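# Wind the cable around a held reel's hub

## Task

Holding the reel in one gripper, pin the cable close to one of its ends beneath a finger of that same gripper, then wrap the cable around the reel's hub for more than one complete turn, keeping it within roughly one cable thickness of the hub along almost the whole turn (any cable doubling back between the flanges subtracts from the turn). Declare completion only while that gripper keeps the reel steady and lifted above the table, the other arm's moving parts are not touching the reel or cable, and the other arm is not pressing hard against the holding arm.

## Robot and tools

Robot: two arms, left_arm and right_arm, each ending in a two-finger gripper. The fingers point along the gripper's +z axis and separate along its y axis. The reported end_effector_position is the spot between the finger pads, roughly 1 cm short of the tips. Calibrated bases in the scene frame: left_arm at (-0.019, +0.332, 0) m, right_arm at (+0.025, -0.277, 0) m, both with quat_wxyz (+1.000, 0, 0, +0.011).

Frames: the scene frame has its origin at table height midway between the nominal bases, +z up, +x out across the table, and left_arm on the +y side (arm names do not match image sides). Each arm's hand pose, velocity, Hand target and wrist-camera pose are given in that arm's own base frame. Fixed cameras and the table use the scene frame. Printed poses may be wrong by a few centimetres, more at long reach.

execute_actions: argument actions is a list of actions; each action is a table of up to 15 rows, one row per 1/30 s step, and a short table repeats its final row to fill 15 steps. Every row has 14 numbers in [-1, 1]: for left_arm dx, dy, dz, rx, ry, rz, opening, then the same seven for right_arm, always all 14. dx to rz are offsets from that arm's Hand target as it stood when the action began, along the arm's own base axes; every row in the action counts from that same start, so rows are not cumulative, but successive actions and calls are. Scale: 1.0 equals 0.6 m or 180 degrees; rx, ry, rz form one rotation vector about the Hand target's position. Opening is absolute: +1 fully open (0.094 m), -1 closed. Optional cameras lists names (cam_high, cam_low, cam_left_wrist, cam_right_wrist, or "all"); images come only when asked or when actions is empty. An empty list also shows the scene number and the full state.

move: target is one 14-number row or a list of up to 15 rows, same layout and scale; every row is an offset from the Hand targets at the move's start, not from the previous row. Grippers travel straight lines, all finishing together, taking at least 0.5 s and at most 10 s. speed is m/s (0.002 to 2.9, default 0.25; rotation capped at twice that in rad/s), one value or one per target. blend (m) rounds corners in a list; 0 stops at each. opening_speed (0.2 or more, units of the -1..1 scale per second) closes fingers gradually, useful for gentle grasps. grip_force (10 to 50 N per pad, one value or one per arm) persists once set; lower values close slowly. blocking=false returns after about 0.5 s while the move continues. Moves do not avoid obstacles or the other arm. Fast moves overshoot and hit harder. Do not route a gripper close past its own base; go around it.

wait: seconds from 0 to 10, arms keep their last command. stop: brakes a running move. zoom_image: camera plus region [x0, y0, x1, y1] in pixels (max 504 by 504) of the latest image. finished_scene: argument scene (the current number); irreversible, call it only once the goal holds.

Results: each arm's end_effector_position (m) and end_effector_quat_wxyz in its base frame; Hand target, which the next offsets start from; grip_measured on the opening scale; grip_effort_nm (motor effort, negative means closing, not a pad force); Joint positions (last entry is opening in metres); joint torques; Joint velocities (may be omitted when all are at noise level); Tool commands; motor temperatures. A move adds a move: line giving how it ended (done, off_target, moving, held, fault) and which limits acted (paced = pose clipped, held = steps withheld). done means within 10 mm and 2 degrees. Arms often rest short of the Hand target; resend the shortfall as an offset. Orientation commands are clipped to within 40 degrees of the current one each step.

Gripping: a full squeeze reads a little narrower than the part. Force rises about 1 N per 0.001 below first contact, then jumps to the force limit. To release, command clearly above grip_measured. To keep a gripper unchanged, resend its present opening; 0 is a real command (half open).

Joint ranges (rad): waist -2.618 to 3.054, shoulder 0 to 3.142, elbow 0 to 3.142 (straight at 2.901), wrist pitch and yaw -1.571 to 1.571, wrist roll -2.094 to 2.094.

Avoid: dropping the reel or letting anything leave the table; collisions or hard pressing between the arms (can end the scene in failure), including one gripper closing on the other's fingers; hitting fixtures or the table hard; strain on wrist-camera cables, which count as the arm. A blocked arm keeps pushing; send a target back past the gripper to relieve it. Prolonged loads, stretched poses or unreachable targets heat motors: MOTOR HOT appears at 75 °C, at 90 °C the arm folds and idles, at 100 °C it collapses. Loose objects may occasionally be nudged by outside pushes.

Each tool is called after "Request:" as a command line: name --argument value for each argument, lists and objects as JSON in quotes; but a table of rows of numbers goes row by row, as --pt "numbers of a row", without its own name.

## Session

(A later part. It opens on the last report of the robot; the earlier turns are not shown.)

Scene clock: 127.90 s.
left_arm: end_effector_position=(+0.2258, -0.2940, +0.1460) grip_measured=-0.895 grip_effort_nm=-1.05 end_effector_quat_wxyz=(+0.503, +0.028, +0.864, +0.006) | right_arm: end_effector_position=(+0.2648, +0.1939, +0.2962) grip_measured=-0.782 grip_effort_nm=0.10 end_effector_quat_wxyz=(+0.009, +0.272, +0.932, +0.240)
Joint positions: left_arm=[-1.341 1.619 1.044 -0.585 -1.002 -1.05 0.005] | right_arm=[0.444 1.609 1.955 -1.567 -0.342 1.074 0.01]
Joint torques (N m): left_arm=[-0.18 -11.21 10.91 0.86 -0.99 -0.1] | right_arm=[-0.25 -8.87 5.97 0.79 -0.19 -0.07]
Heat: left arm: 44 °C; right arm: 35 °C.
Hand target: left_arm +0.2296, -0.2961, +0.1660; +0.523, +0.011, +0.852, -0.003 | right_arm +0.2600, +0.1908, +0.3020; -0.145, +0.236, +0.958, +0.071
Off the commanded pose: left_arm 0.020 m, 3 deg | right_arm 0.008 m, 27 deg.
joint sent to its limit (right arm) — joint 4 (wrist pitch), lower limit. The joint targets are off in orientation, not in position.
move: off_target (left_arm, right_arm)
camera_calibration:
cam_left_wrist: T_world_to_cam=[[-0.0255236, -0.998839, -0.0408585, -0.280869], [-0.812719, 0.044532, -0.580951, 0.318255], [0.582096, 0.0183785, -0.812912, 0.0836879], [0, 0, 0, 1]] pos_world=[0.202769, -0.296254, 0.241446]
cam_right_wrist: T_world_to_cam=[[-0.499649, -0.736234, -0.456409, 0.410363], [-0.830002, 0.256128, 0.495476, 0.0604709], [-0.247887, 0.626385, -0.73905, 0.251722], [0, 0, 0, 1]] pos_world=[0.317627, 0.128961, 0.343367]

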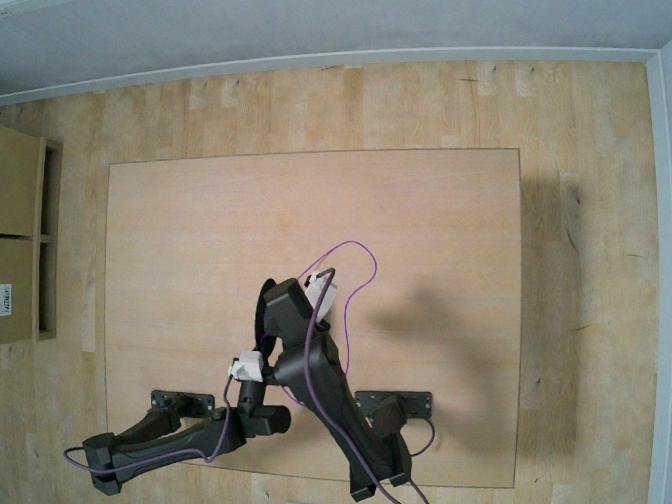

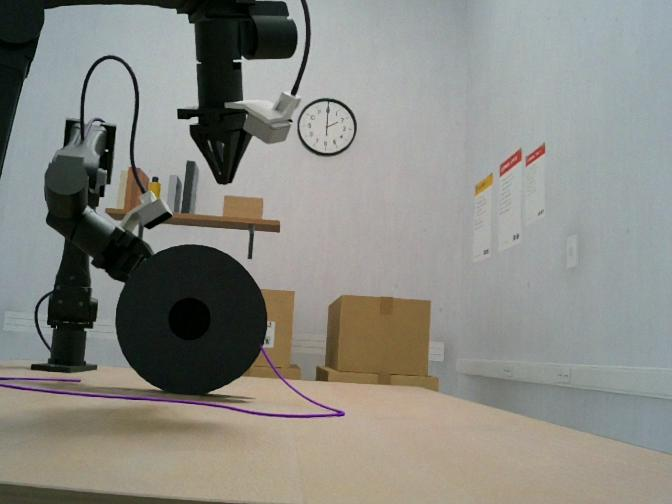

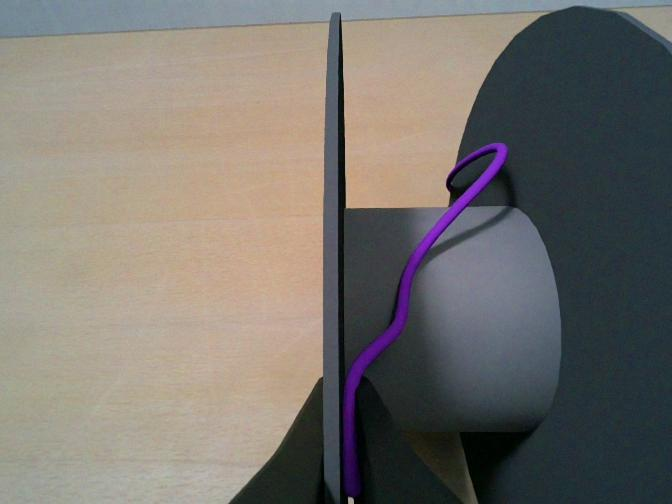

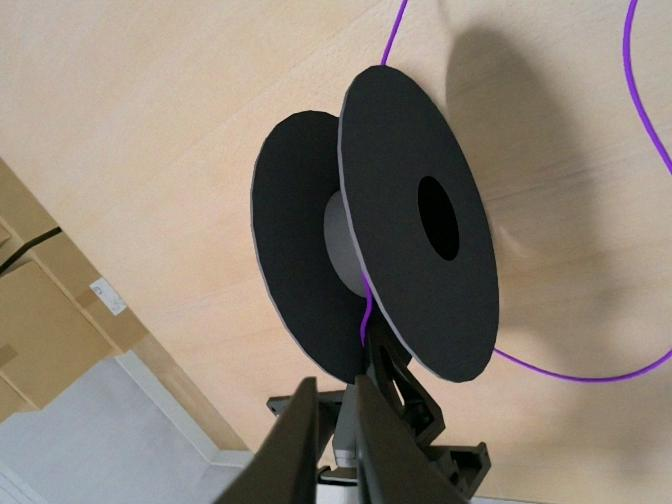

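Request:
move --pt "0 0 0 0 0 0 -1 -0.067 -0.235 -0.037 0.21 -0.533 0.4128 0" --pt "0 0 0.15 0 0 0 -1 -0.067 -0.235 -0.037 0.21 -0.533 0.4128 0" --pt "0.209 0.002 0.4233 0 0 0 -1 -0.067 -0.235 -0.037 0.21 -0.533 0.4128 0" --speed '[0.25,0.1,0.15]' --cameras '["all"]'

Scene clock: 140.57 s.
left_arm: end_effector_position=(+0.3471, -0.2934, +0.4058) grip_measured=-0.895 grip_effort_nm=-1.06 end_effector_quat_wxyz=(+0.500, +0.039, +0.865, +0.008) | right_arm: end_effector_position=(+0.2237, +0.0480, +0.2755) grip_measured=-0.002 grip_effort_nm=0.10 end_effector_quat_wxyz=(+0.512, -0.422, +0.711, +0.233)
Joint positions: left_arm=[-0.99 1.981 2.564 -1.371 -0.791 -0.56 0.005] | right_arm=[-0.618 1.147 1.118 -1.567 -1.194 -1.707 0.047]
Joint torques (N m): left_arm=[0.27 -10.41 10.43 1.85 -0.71 -0.14] | right_arm=[-0.61 -4.11 5.03 -0.01 -0.81 -0.12]
Heat: left arm: 44 °C; right arm: 35 °C.
Hand target: left_arm +0.3550, -0.2949, +0.4198; +0.523, +0.011, +0.852, -0.003 | right_arm +0.2199, +0.0498, +0.2798; +0.483, -0.483, +0.630, +0.370
Off the commanded pose: left_arm 0.016 m, 4 deg | right_arm 0.006 m, 20 deg.
joint sent to its limit (right arm) — joint 4 (wrist pitch), lower limit. The joint targets are off in orientation, not in position.
move: off_target (left_arm, right_arm)
camera_calibration:
cam_left_wrist: T_world_to_cam=[[-0.0419479, -0.997556, -0.0558699, -0.254304], [-0.815089, 0.0665073, -0.575506, 0.572812], [0.577816, 0.0213976, -0.815887, 0.227848], [0, 0, 0, 1]] pos_world=[0.32457, -0.296654, 0.501347]
cam_right_wrist: T_world_to_cam=[[0.841941, -0.529833, 0.102039, -0.190911], [-0.340634, -0.668594, -0.661022, 0.327445], [0.418454, 0.521784, -0.743396, 0.174797], [0, 0, 0, 1]] pos_world=[0.199131, 0.0265707, 0.365872]

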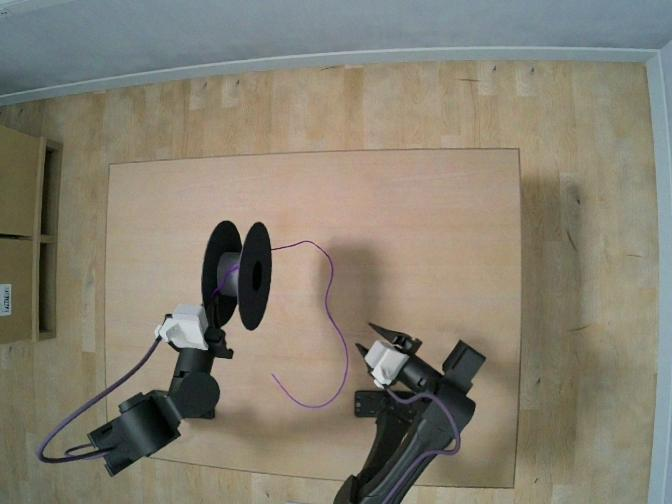

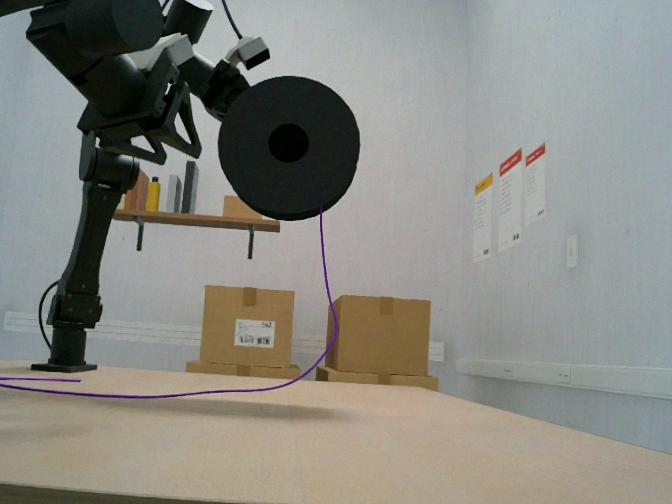

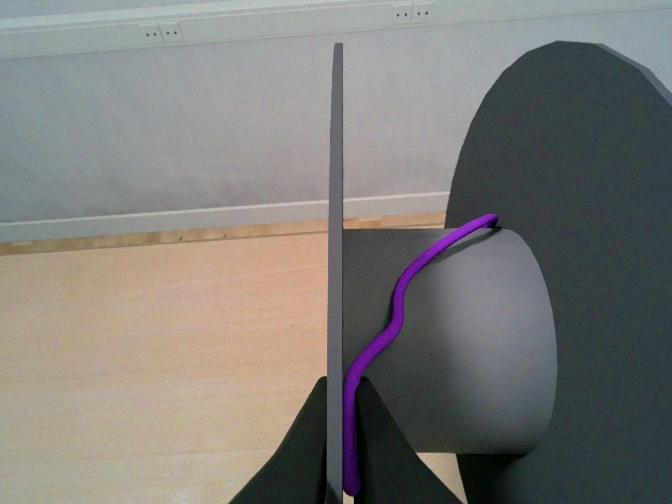

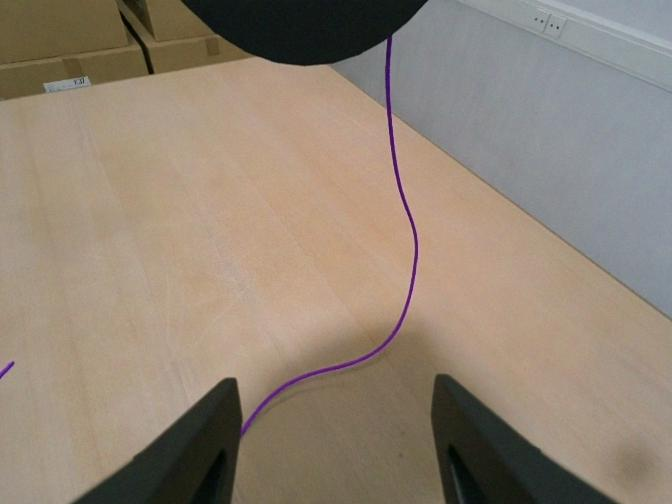

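Request:
move --target '[0,0,0,0,0,0,-1,0.083,-0.083,-0.1,0,0,-0.3613,0]' --cameras '["all"]'

Scene clock: 145.37 s.
left_arm: end_effector_position=(+0.3470, -0.2933, +0.4056) grip_measured=-0.895 grip_effort_nm=-1.05 end_effector_quat_wxyz=(+0.500, +0.039, +0.865, +0.009) | right_arm: end_effector_position=(+0.2701, -0.0024, +0.2212) grip_measured=-0.002 grip_effort_nm=0.10 end_effector_quat_wxyz=(+0.603, -0.067, +0.793, +0.050)
Joint positions: left_arm=[-0.99 1.981 2.564 -1.373 -0.791 -0.56 0.005] | right_arm=[-0.317 0.5 0.441 -0.245 -0.464 -0.141 0.047]
Joint torques (N m): left_arm=[0.29 -10.5 10.39 1.86 -0.71 -0.16] | right_arm=[0.73 -0.27 6.09 2.36 -0.08 0.08]
Heat: left arm: 44 °C; right arm: 35 °C.
Hand target: left_arm +0.3550, -0.2949, +0.4198; +0.523, +0.011, +0.852, -0.003 | right_arm +0.2697, +0.0000, +0.2198; +0.606, -0.069, +0.791, +0.053
Off the commanded pose: left_arm 0.016 m, 5 deg | right_arm 0.003 m, 1 deg.
move: off_target (left_arm)
camera_calibration:
cam_left_wrist: T_world_to_cam=[[-0.0420046, -0.997499, -0.0568475, -0.253791], [-0.815429, 0.0671044, -0.574955, 0.572709], [0.577331, 0.0222043, -0.816208, 0.228242], [0, 0, 0, 1]] pos_world=[0.324571, -0.296655, 0.501147]
cam_right_wrist: T_world_to_cam=[[0.1724, -0.985022, 0.00305914, -0.0495844], [-0.660796, -0.117956, -0.741239, 0.379239], [0.730498, 0.125768, -0.671234, 0.0401427], [0, 0, 0, 1]] pos_world=[0.229824, -0.00915705, 0.308204]

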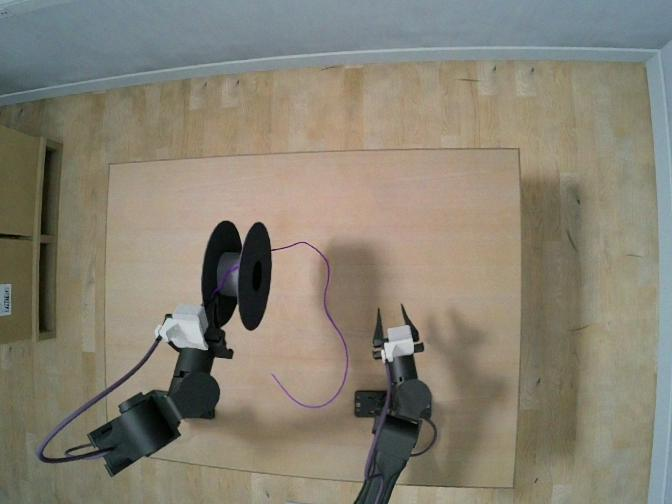

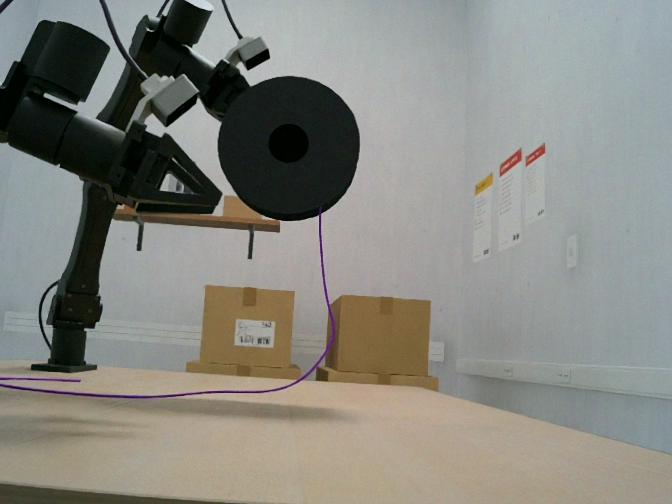

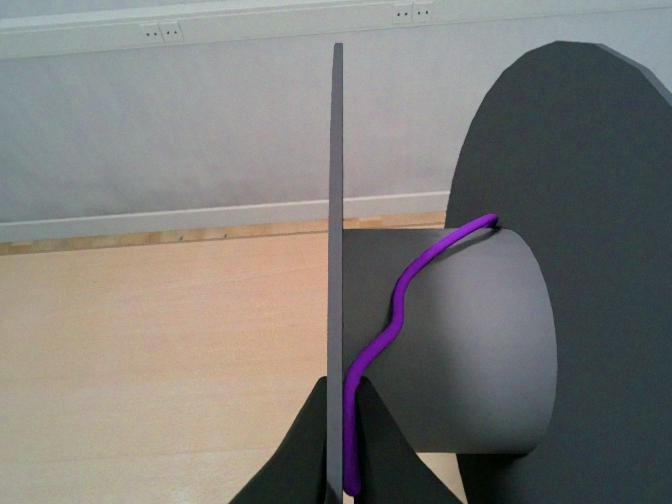

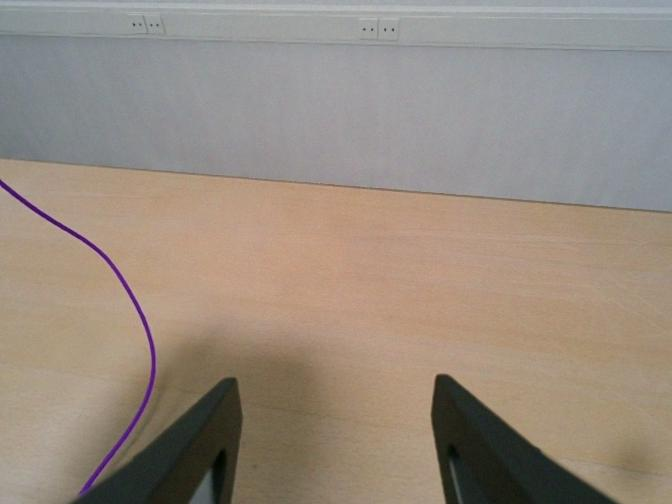

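Request:
move --target '[0,0,0,0,0,0,-1,0.144,0.155,-0.225,0,0,0.2778,0.5]' --cameras '["cam_high","cam_low","cam_right_wrist"]'

Scene clock: 149.07 s.
left_arm: end_effector_position=(+0.3470, -0.2933, +0.4056) grip_measured=-0.895 grip_effort_nm=-1.06 end_effector_quat_wxyz=(+0.500, +0.039, +0.865, +0.009) | right_arm: end_effector_position=(+0.3559, +0.0891, +0.0842) grip_measured=+0.498 grip_effort_nm=0.10 end_effector_quat_wxyz=(+0.530, -0.390, +0.693, +0.293)
Joint positions: left_arm=[-0.99 1.981 2.564 -1.373 -0.791 -0.56 0.005] | right_arm=[-0.223 1.743 0.581 0.457 -1.148 -0.668 0.07]
Joint torques (N m): left_arm=[0.29 -10.41 10.44 1.86 -0.73 -0.17] | right_arm=[0.62 -6.58 6.22 1.31 -0.57 -0.1]
Heat: left arm: 44 °C; right arm: 35 °C.
Hand target: left_arm +0.3550, -0.2949, +0.4198; +0.523, +0.011, +0.852, -0.003 | right_arm +0.3560, +0.0930, +0.0847; +0.527, -0.396, +0.688, +0.304
Off the commanded pose: left_arm 0.016 m, 5 deg | right_arm 0.004 m, 2 deg.
move: off_target (left_arm)
camera_calibration:
cam_right_wrist: T_world_to_cam=[[0.855199, -0.51821, 0.0095871, -0.259003], [-0.340893, -0.576315, -0.742733, 0.272191], [0.390417, 0.631917, -0.669519, -0.0502453], [0, 0, 0, 1]] pos_world=[0.333904, 0.0544004, 0.171008]
Images, in order (width x height): cam_high 672x504, cam_low 672x504, cam_right_wrist 672x504.

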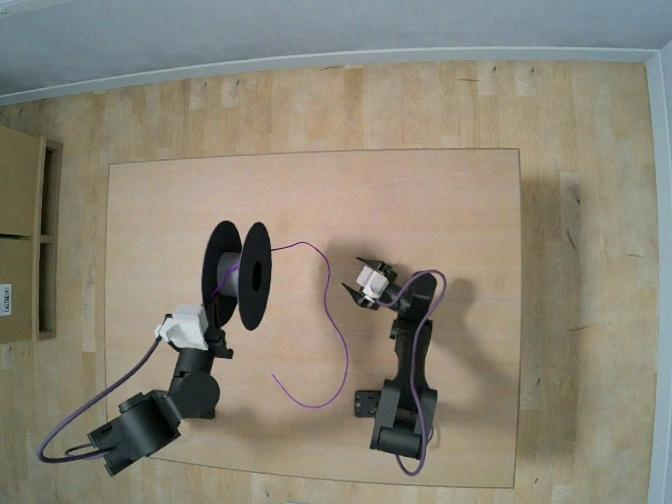

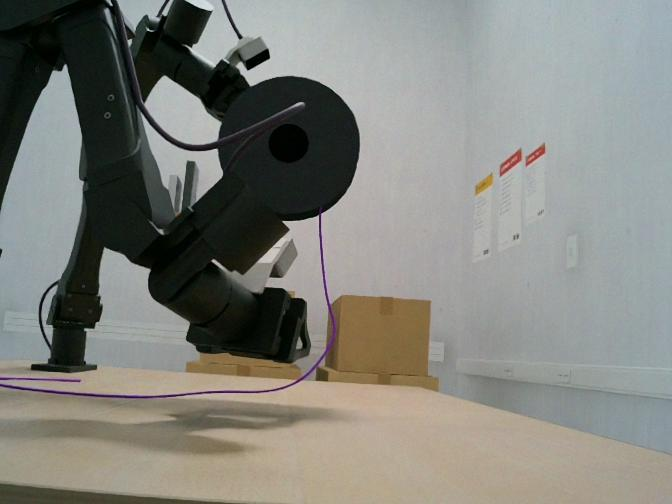

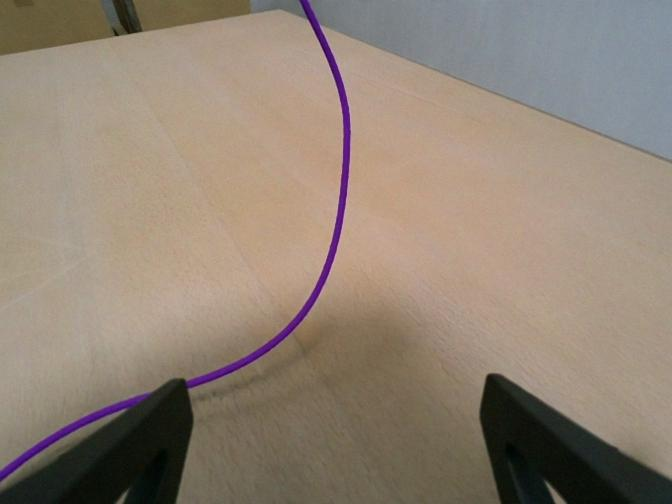

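Request:
move --pt "0 0 0 0 0 0 -1 0.067 0.122 -0.03 0 0 0 0.5" --pt "0 0 0 0 0 0 -1 0.067 0.122 -0.03 0 0 0 -1" --opening_speed 1 --speed 0.12 --cameras '["cam_high","cam_low","cam_right_wrist"]'

Scene clock: 152.57 s.
left_arm: end_effector_position=(+0.3470, -0.2933, +0.4056) grip_measured=-0.895 grip_effort_nm=-1.05 end_effector_quat_wxyz=(+0.500, +0.039, +0.865, +0.009) | right_arm: end_effector_position=(+0.3925, +0.1643, +0.0684) grip_measured=-0.986 grip_effort_nm=-0.73 end_effector_quat_wxyz=(+0.526, -0.396, +0.689, +0.302)
Joint positions: left_arm=[-0.99 1.981 2.564 -1.373 -0.791 -0.56 0.005] | right_arm=[0.043 1.937 0.657 0.812 -0.947 -0.39 0.001]
Joint torques (N m): left_arm=[0.28 -10.45 10.39 1.86 -0.73 -0.16] | right_arm=[0.27 -7.57 5.82 1.95 -0.24 0.08]
Heat: left arm: 44 °C; right arm: 35 °C.
Hand target: left_arm +0.3550, -0.2949, +0.4198; +0.523, +0.011, +0.852, -0.003 | right_arm +0.3962, +0.1662, +0.0666; +0.527, -0.396, +0.688, +0.304
Off the commanded pose: left_arm 0.016 m, 5 deg | right_arm 0.005 m, 0 deg.
move: off_target (left_arm)
camera_calibration:
cam_right_wrist: T_world_to_cam=[[0.866652, -0.498903, 0.00312443, -0.258296], [-0.331111, -0.579841, -0.744413, 0.313138], [0.373201, 0.644112, -0.667713, -0.118015], [0, 0, 0, 1]] pos_world=[0.371579, 0.12872, 0.15511]
Images, in order (width x height): cam_high 672x504, cam_low 672x504, cam_right_wrist 672x504.

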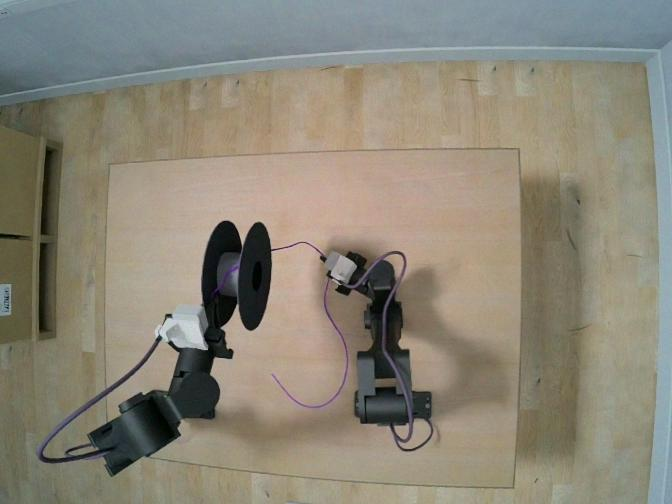

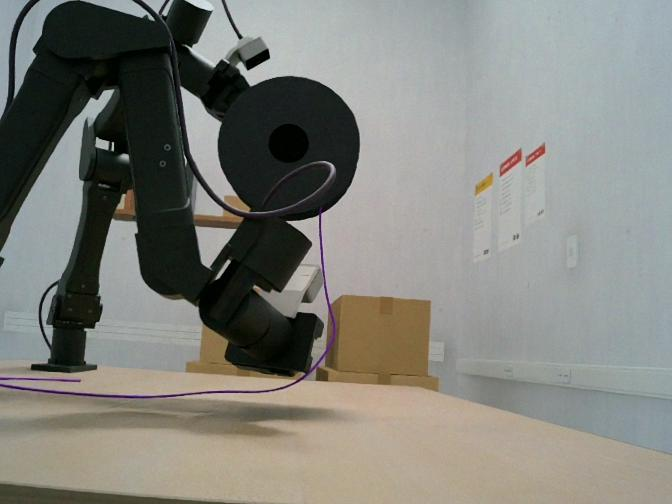

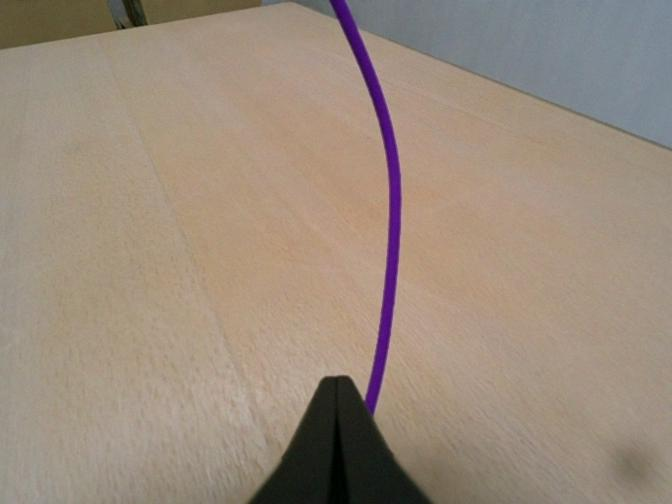

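Request:
move --pt "0 0 0 0 0 0 -1 0 0 0 0 0 0 0.1" --pt "0 0 0 0 0 0 -1 0.035 0.036 -0.006 0 0 0 0.1" --pt "0 0 0 0 0 0 -1 0.035 0.036 -0.006 0 0 0 -1" --opening_speed 1 --speed 0.08 --cameras '["cam_high","cam_low","cam_right_wrist"]'

Scene clock: 156.67 s.
left_arm: end_effector_position=(+0.3470, -0.2933, +0.4056) grip_measured=-0.895 grip_effort_nm=-1.05 end_effector_quat_wxyz=(+0.500, +0.039, +0.865, +0.009) | right_arm: end_effector_position=(+0.4140, +0.1847, +0.0656) grip_measured=-0.954 grip_effort_nm=-1.04 end_effector_quat_wxyz=(+0.527, -0.396, +0.689, +0.301)
Joint positions: left_arm=[-0.99 1.981 2.564 -1.373 -0.791 -0.56 0.005] | right_arm=[0.103 2.01 0.749 0.829 -0.892 -0.346 0.002]
Joint torques (N m): left_arm=[0.32 -10.45 10.43 1.87 -0.73 -0.15] | right_arm=[0.53 -8.32 5.94 2.02 -0.21 0.08]
Heat: left arm: 43 °C; right arm: 35 °C.
Hand target: left_arm +0.3550, -0.2949, +0.4198; +0.523, +0.011, +0.852, -0.003 | right_arm +0.4172, +0.1878, +0.0632; +0.527, -0.396, +0.688, +0.304
Off the commanded pose: left_arm 0.016 m, 5 deg | right_arm 0.005 m, 0 deg.
move: off_target (left_arm)
camera_calibration:
cam_right_wrist: T_world_to_cam=[[0.866038, -0.499967, 0.00344739, -0.266393], [-0.331395, -0.579176, -0.744804, 0.330073], [0.374374, 0.643886, -0.667275, -0.141541], [0, 0, 0, 1]] pos_world=[0.393081, 0.149119, 0.152311]
Images, in order (width x height): cam_high 672x504, cam_low 672x504, cam_right_wrist 672x504.

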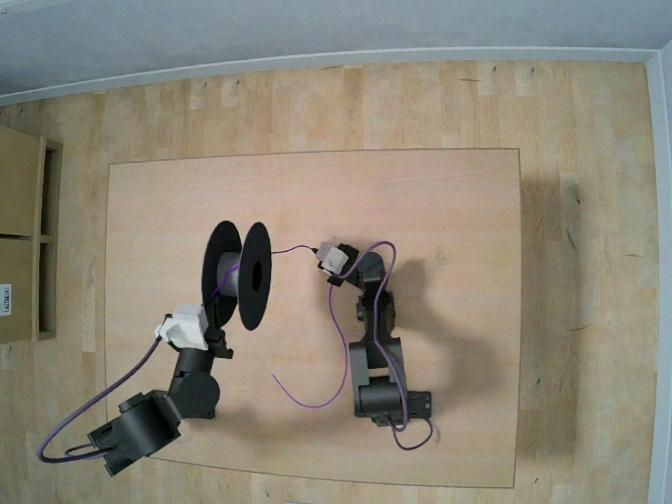

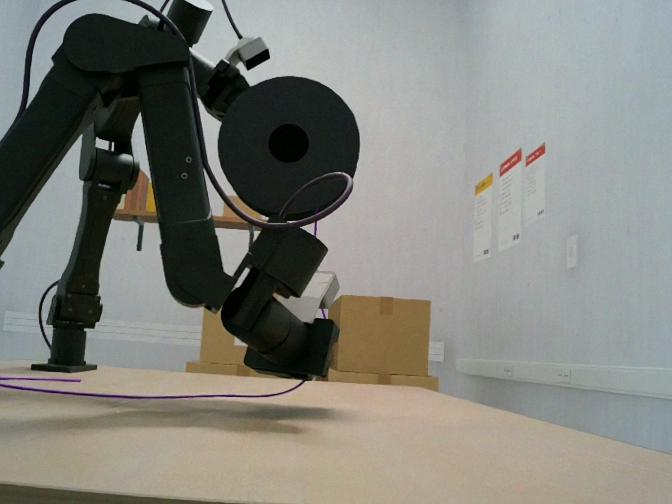

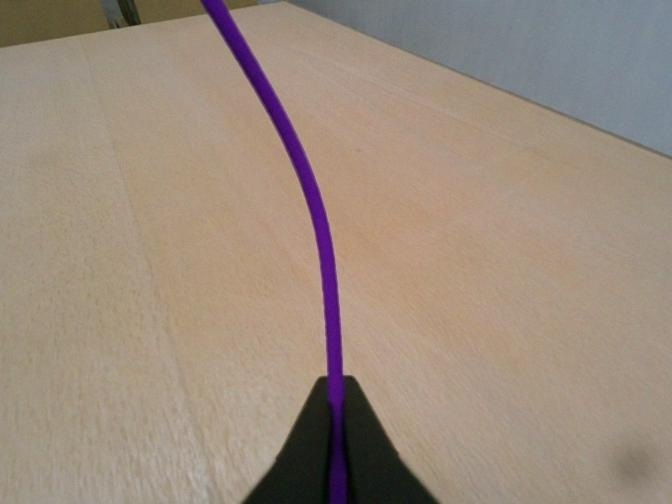

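Request:
move --pt "0 0 0 0 0 0 -1 -0.057 0.058 0.028 0 0 0 -1" --pt "0 0 0 0 0 0 -1 -0.273 0.058 0.045 0 0 0 -1" --pt "0 0 0 0 0 0 -1 -0.407 0.025 0.178 0 0 0 -1" --speed 0.12 --blend '[0.03,0.03,0]' --cameras '["all"]'

Scene clock: 163.17 s.
left_arm: end_effector_position=(+0.3469, -0.2933, +0.4053) grip_measured=-0.895 grip_effort_nm=-1.05 end_effector_quat_wxyz=(+0.500, +0.039, +0.865, +0.009) | right_arm: end_effector_position=(+0.1743, +0.2008, +0.1596) grip_measured=-0.954 grip_effort_nm=-1.04 end_effector_quat_wxyz=(+0.522, -0.392, +0.695, +0.303)
Joint positions: left_arm=[-0.99 1.981 2.564 -1.374 -0.789 -0.56 0.005] | right_arm=[0.526 0.44 0.197 -0.07 -0.492 -0.14 0.002]
Joint torques (N m): left_arm=[0.25 -10.45 10.43 1.88 -0.75 -0.14] | right_arm=[0.75 0.76 9.78 2 -0.13 -0.04]
Heat: left arm: 43 °C; right arm: 35 °C.
Hand target: left_arm +0.3550, -0.2949, +0.4198; +0.523, +0.011, +0.852, -0.003 | right_arm +0.1730, +0.2029, +0.1699; +0.527, -0.396, +0.688, +0.304
Off the commanded pose: left_arm 0.017 m, 5 deg | right_arm 0.011 m, 1 deg.
move: off_target (left_arm, right_arm); blend cut to 0.0258 m at target 1
camera_calibration:
cam_left_wrist: T_world_to_cam=[[-0.0432168, -0.997433, -0.0570965, -0.253363], [-0.816274, 0.0682038, -0.573624, 0.572536], [0.576046, 0.0218162, -0.817126, 0.228844], [0, 0, 0, 1]] pos_world=[0.324573, -0.296755, 0.500949]
cam_right_wrist: T_world_to_cam=[[0.863111, -0.504927, -0.00943282, -0.0474904], [-0.346348, -0.578239, -0.738703, 0.33139], [0.367537, 0.64085, -0.673965, 0.00347894], [0, 0, 0, 1]] pos_world=[0.154487, 0.165414, 0.246696]

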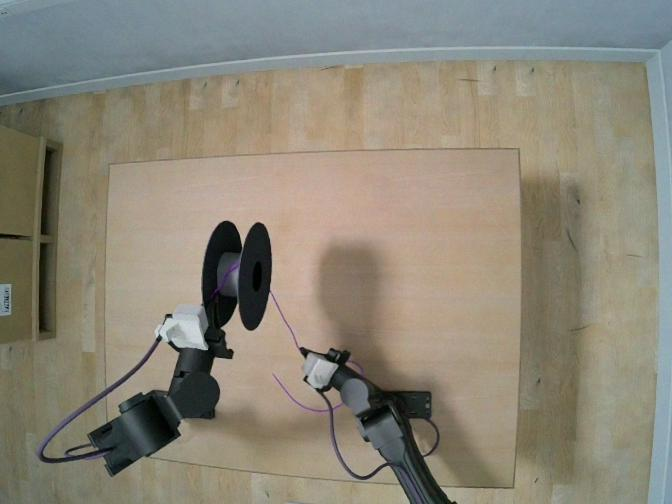

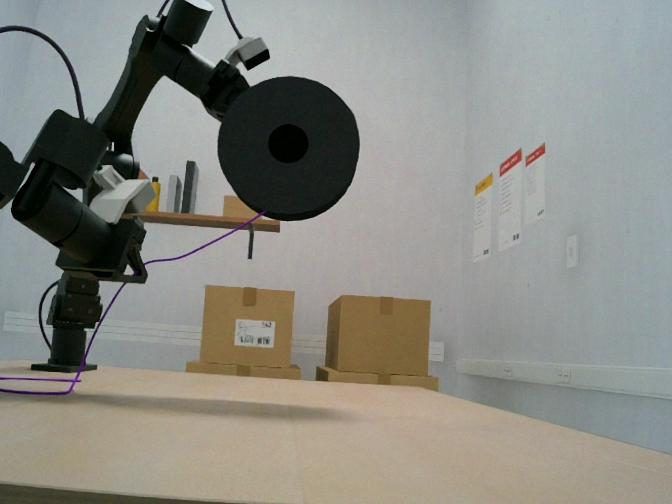

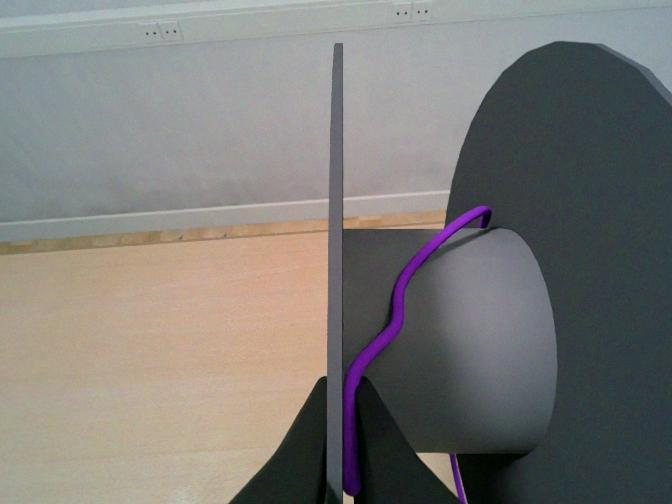

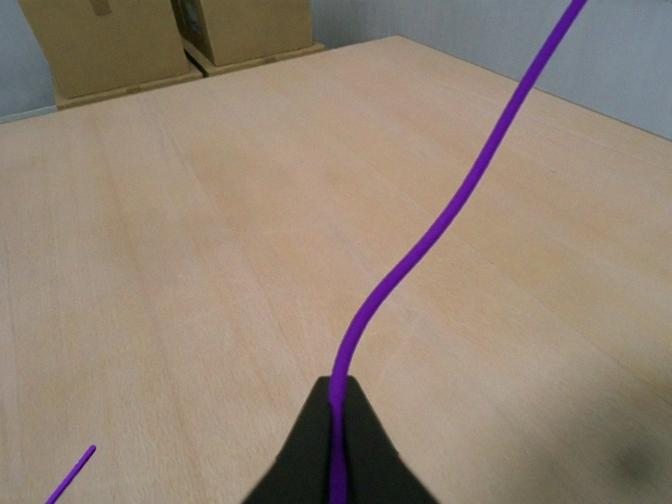

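Request:
move --pt "0 0 0 0 0 0 -1 -0.038 -0.03 0.217 0 0 0 -1" --pt "0 0 0 0 0 0 -1 -0.013 -0.038 0.433 0 0 0 -1" --pt "0 0 0 0 0 0 -1 0.07 -0.03 0.53 0 0 0 -1" --speed 0.1 --blend '[0.03,0.03,0]' --cameras '["all"]'

Scene clock: 167.77 s.
left_arm: end_effector_position=(+0.3468, -0.2934, +0.4053) grip_measured=-0.895 grip_effort_nm=-1.06 end_effector_quat_wxyz=(+0.499, +0.039, +0.865, +0.008) | right_arm: end_effector_position=(+0.2183, +0.1864, +0.4837) grip_measured=-0.954 grip_effort_nm=-1.05 end_effector_quat_wxyz=(+0.525, -0.393, +0.691, +0.304)
Joint positions: left_arm=[-0.99 1.981 2.564 -1.374 -0.789 -0.56 0.005] | right_arm=[0.262 1.151 1.807 -1.023 -0.746 -0.246 0.002]
Joint torques (N m): left_arm=[0.28 -10.48 10.36 1.87 -0.72 -0.15] | right_arm=[-0.8 -1.94 6.98 1.82 -0.25 -0.11]
Heat: left arm: 43 °C; right arm: 35 °C.
Hand target: left_arm +0.3550, -0.2950, +0.4197; +0.523, +0.011, +0.853, -0.003 | right_arm +0.2149, +0.1848, +0.4880; +0.527, -0.396, +0.688, +0.304
Off the commanded pose: left_arm 0.017 m, 5 deg | right_arm 0.006 m, 1 deg.
move: off_target (left_arm)
camera_calibration:
cam_left_wrist: T_world_to_cam=[[-0.0434842, -0.997432, -0.0569078, -0.253376], [-0.816338, 0.068311, -0.573521, 0.57248], [0.575935, 0.0215169, -0.817212, 0.228752], [0, 0, 0, 1]] pos_world=[0.324573, -0.296754, 0.500849]
cam_right_wrist: T_world_to_cam=[[0.865465, -0.500924, -0.00674237, -0.0922383], [-0.338982, -0.575656, -0.744118, 0.578261], [0.368866, 0.646294, -0.668014, 0.210827], [0, 0, 0, 1]] pos_world=[0.198082, 0.150418, 0.570508]

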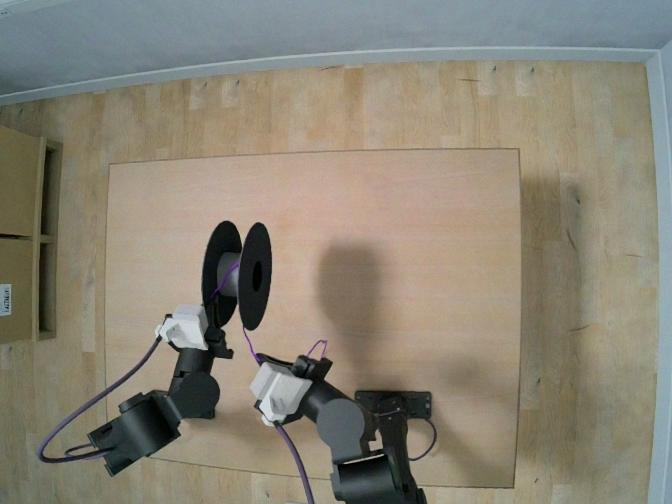

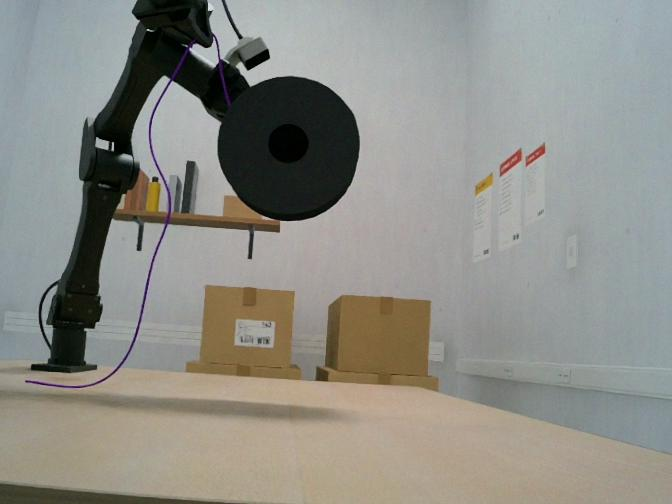

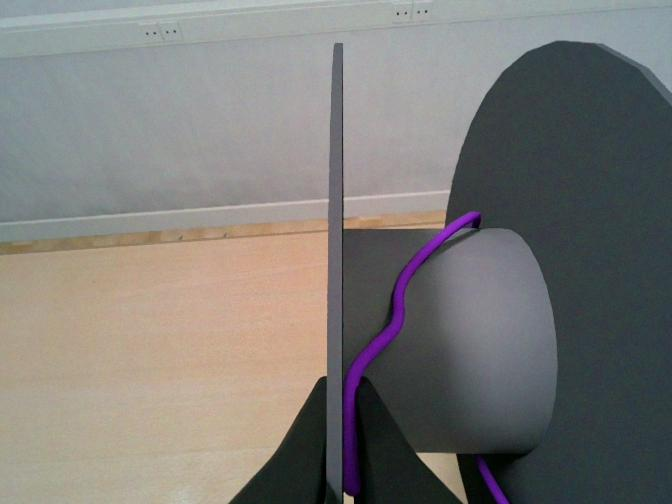

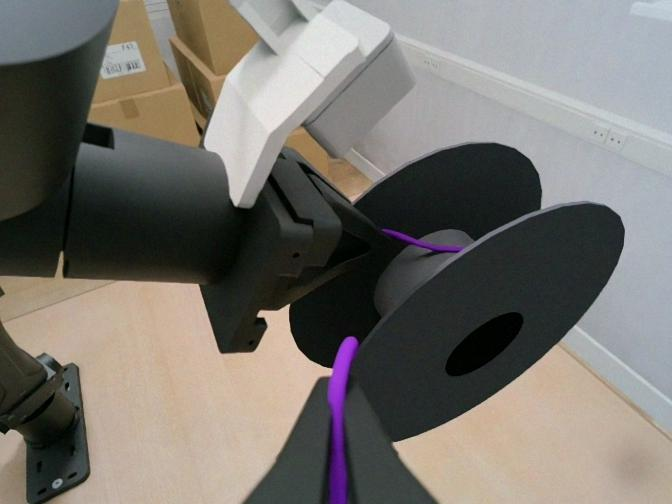

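Request:
move --pt "0 0 0 0 0 0 -1 0.158 0.017 0.062 0 0 0 -1" --pt "0 0 0 0 0 0 -1 0.275 0.084 0.028 0 0 0 -1" --speed 0.1 --blend '[0.03,0]' --cameras '["all"]'

Scene clock: 170.83 s.
left_arm: end_effector_position=(+0.3468, -0.2934, +0.4053) grip_measured=-0.895 grip_effort_nm=-1.05 end_effector_quat_wxyz=(+0.499, +0.039, +0.865, +0.008) | right_arm: end_effector_position=(+0.3790, +0.2315, +0.5018) grip_measured=-0.954 grip_effort_nm=-1.05 end_effector_quat_wxyz=(+0.524, -0.395, +0.692, +0.302)
Joint positions: left_arm=[-0.99 1.981 2.564 -1.374 -0.789 -0.56 0.005] | right_arm=[0.27 1.818 2.501 -1.053 -0.736 -0.251 0.002]
Joint torques (N m): left_arm=[0.25 -10.51 10.37 1.88 -0.74 -0.15] | right_arm=[0.49 -7.82 6.86 2.07 -0.15 0.09]
Heat: left arm: 43 °C; right arm: 35 °C.
Hand target: left_arm +0.3550, -0.2950, +0.4197; +0.523, +0.011, +0.853, -0.003 | right_arm +0.3799, +0.2352, +0.5048; +0.527, -0.396, +0.688, +0.304
Off the commanded pose: left_arm 0.017 m, 5 deg | right_arm 0.005 m, 1 deg.
move: off_target (left_arm)
camera_calibration:
cam_left_wrist: T_world_to_cam=[[-0.0434842, -0.997432, -0.0569078, -0.253376], [-0.816338, 0.068311, -0.573521, 0.57248], [0.575935, 0.0215169, -0.817212, 0.228752], [0, 0, 0, 1]] pos_world=[0.324573, -0.296754, 0.500849]
cam_right_wrist: T_world_to_cam=[[0.865322, -0.501215, -0.00154798, -0.21103], [-0.337565, -0.580501, -0.740992, 0.671247], [0.370497, 0.641719, -0.671512, 0.136617], [0, 0, 0, 1]] pos_world=[0.358582, 0.196218, 0.588802]

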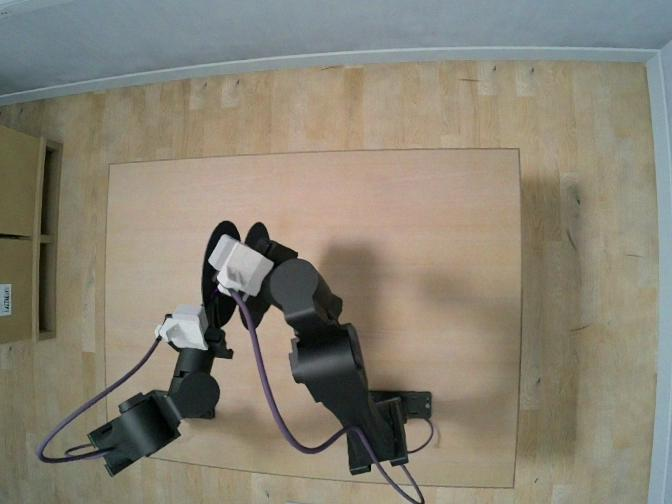

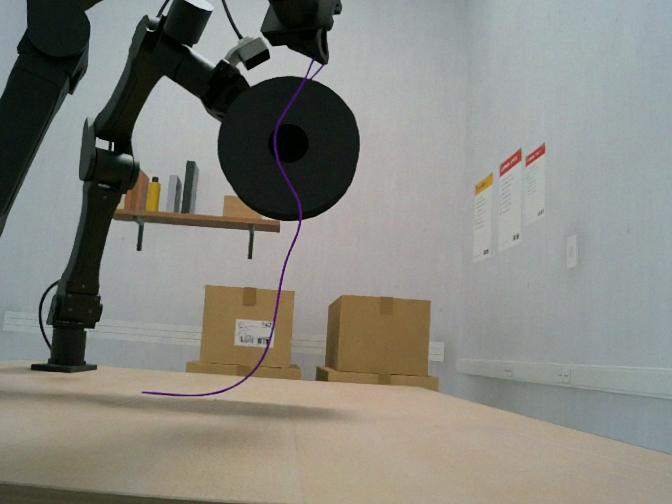

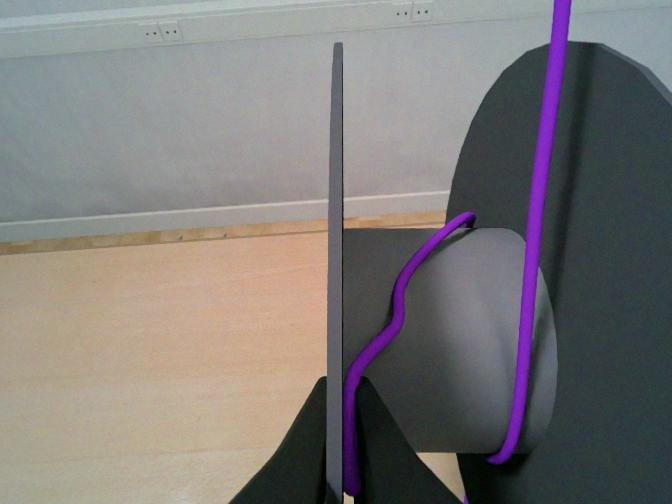

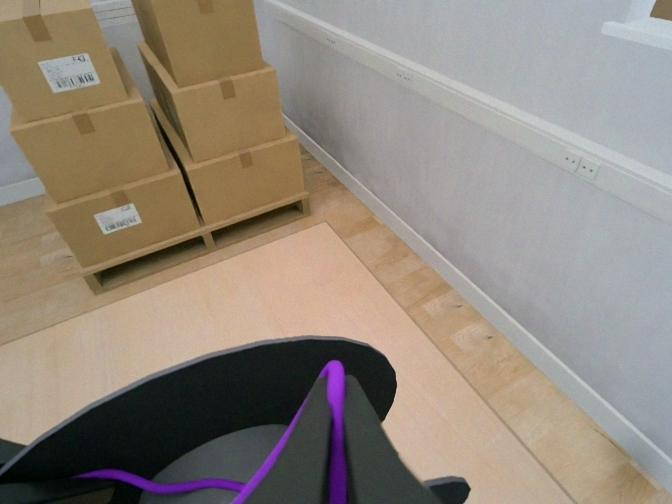

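Request:
move --pt "0 0 0 0 0 0 -1 0.083 0.025 -0.083 0 0 0 -1" --pt "0 0 0 0 0 0 -1 0.112 0.04 -0.16 0 0 0 -1" --speed 0.08 --blend '[0.02,0]' --cameras '["all"]'

Scene clock: 174.63 s.
left_arm: end_effector_position=(+0.3457, -0.2881, +0.4021) grip_measured=-0.895 grip_effort_nm=-1.05 end_effector_quat_wxyz=(+0.494, +0.041, +0.868, +0.021) | right_arm: end_effector_position=(+0.4526, +0.2550, +0.4023) grip_measured=-0.954 grip_effort_nm=-1.05 end_effector_quat_wxyz=(+0.520, -0.394, +0.695, +0.301)
Joint positions: left_arm=[-0.988 1.981 2.564 -1.402 -0.797 -0.564 0.005] | right_arm=[0.279 1.818 2.003 -0.564 -0.725 -0.249 0.002]
Joint torques (N m): left_arm=[0.09 -10.44 10.41 2.05 -0.67 -0.14] | right_arm=[0.9 -12.46 5.65 2.25 -0.16 0.12]
Heat: left arm: 43 °C; right arm: 35 °C.
Hand target: left_arm +0.3549, -0.2951, +0.4198; +0.523, +0.011, +0.853, -0.003 | right_arm +0.4471, +0.2593, +0.4088; +0.527, -0.396, +0.688, +0.304
Off the commanded pose: left_arm 0.021 m, 6 deg | right_arm 0.009 m, 1 deg.
move: off_target (left_arm)
camera_calibration:
cam_left_wrist: T_world_to_cam=[[-0.0347677, -0.996182, -0.0800789, -0.241723], [-0.823407, 0.0739636, -0.56261, 0.56903], [0.566385, 0.0463769, -0.822835, 0.239499], [0, 0, 0, 1]] pos_world=[0.324491, -0.293994, 0.497853]
cam_right_wrist: T_world_to_cam=[[0.864286, -0.502952, -0.00693444, -0.260033], [-0.345632, -0.583814, -0.734642, 0.637871], [0.365442, 0.637338, -0.678419, 0.0337311], [0, 0, 0, 1]] pos_world=[0.432885, 0.220116, 0.489688]

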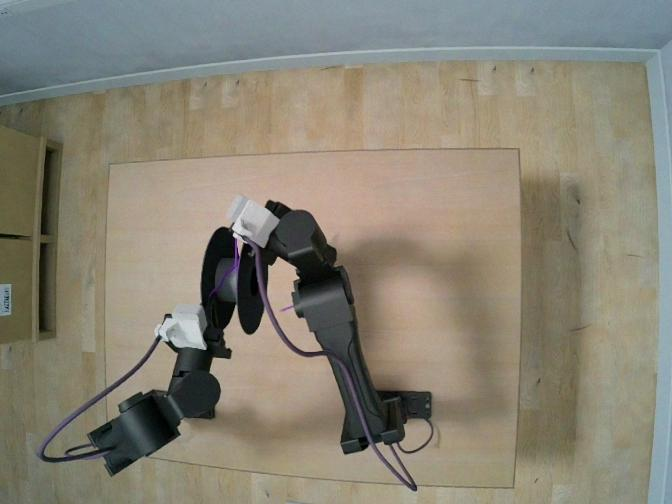

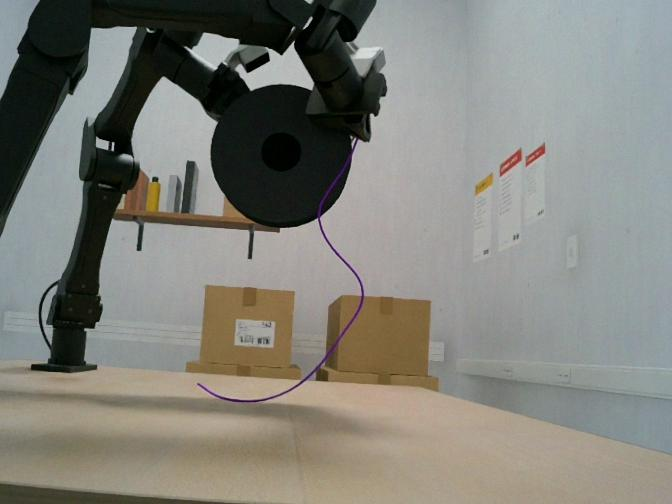

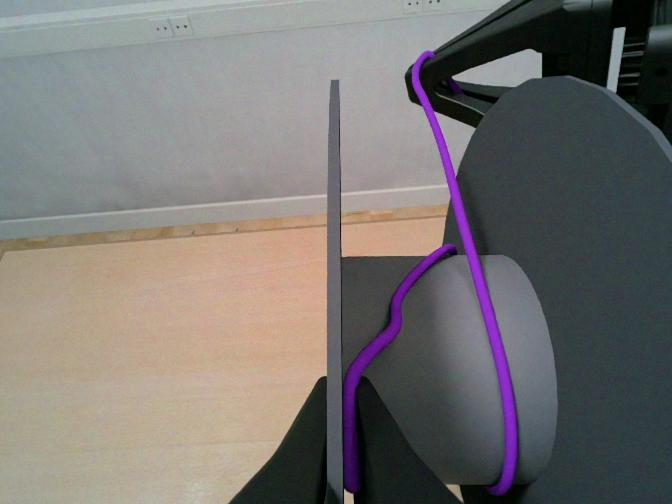

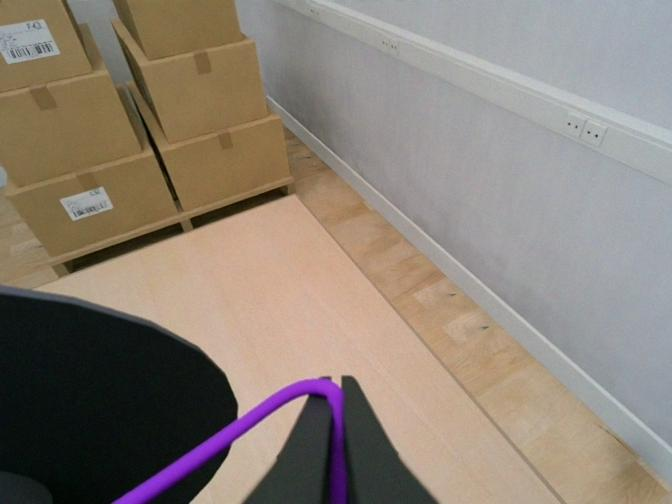

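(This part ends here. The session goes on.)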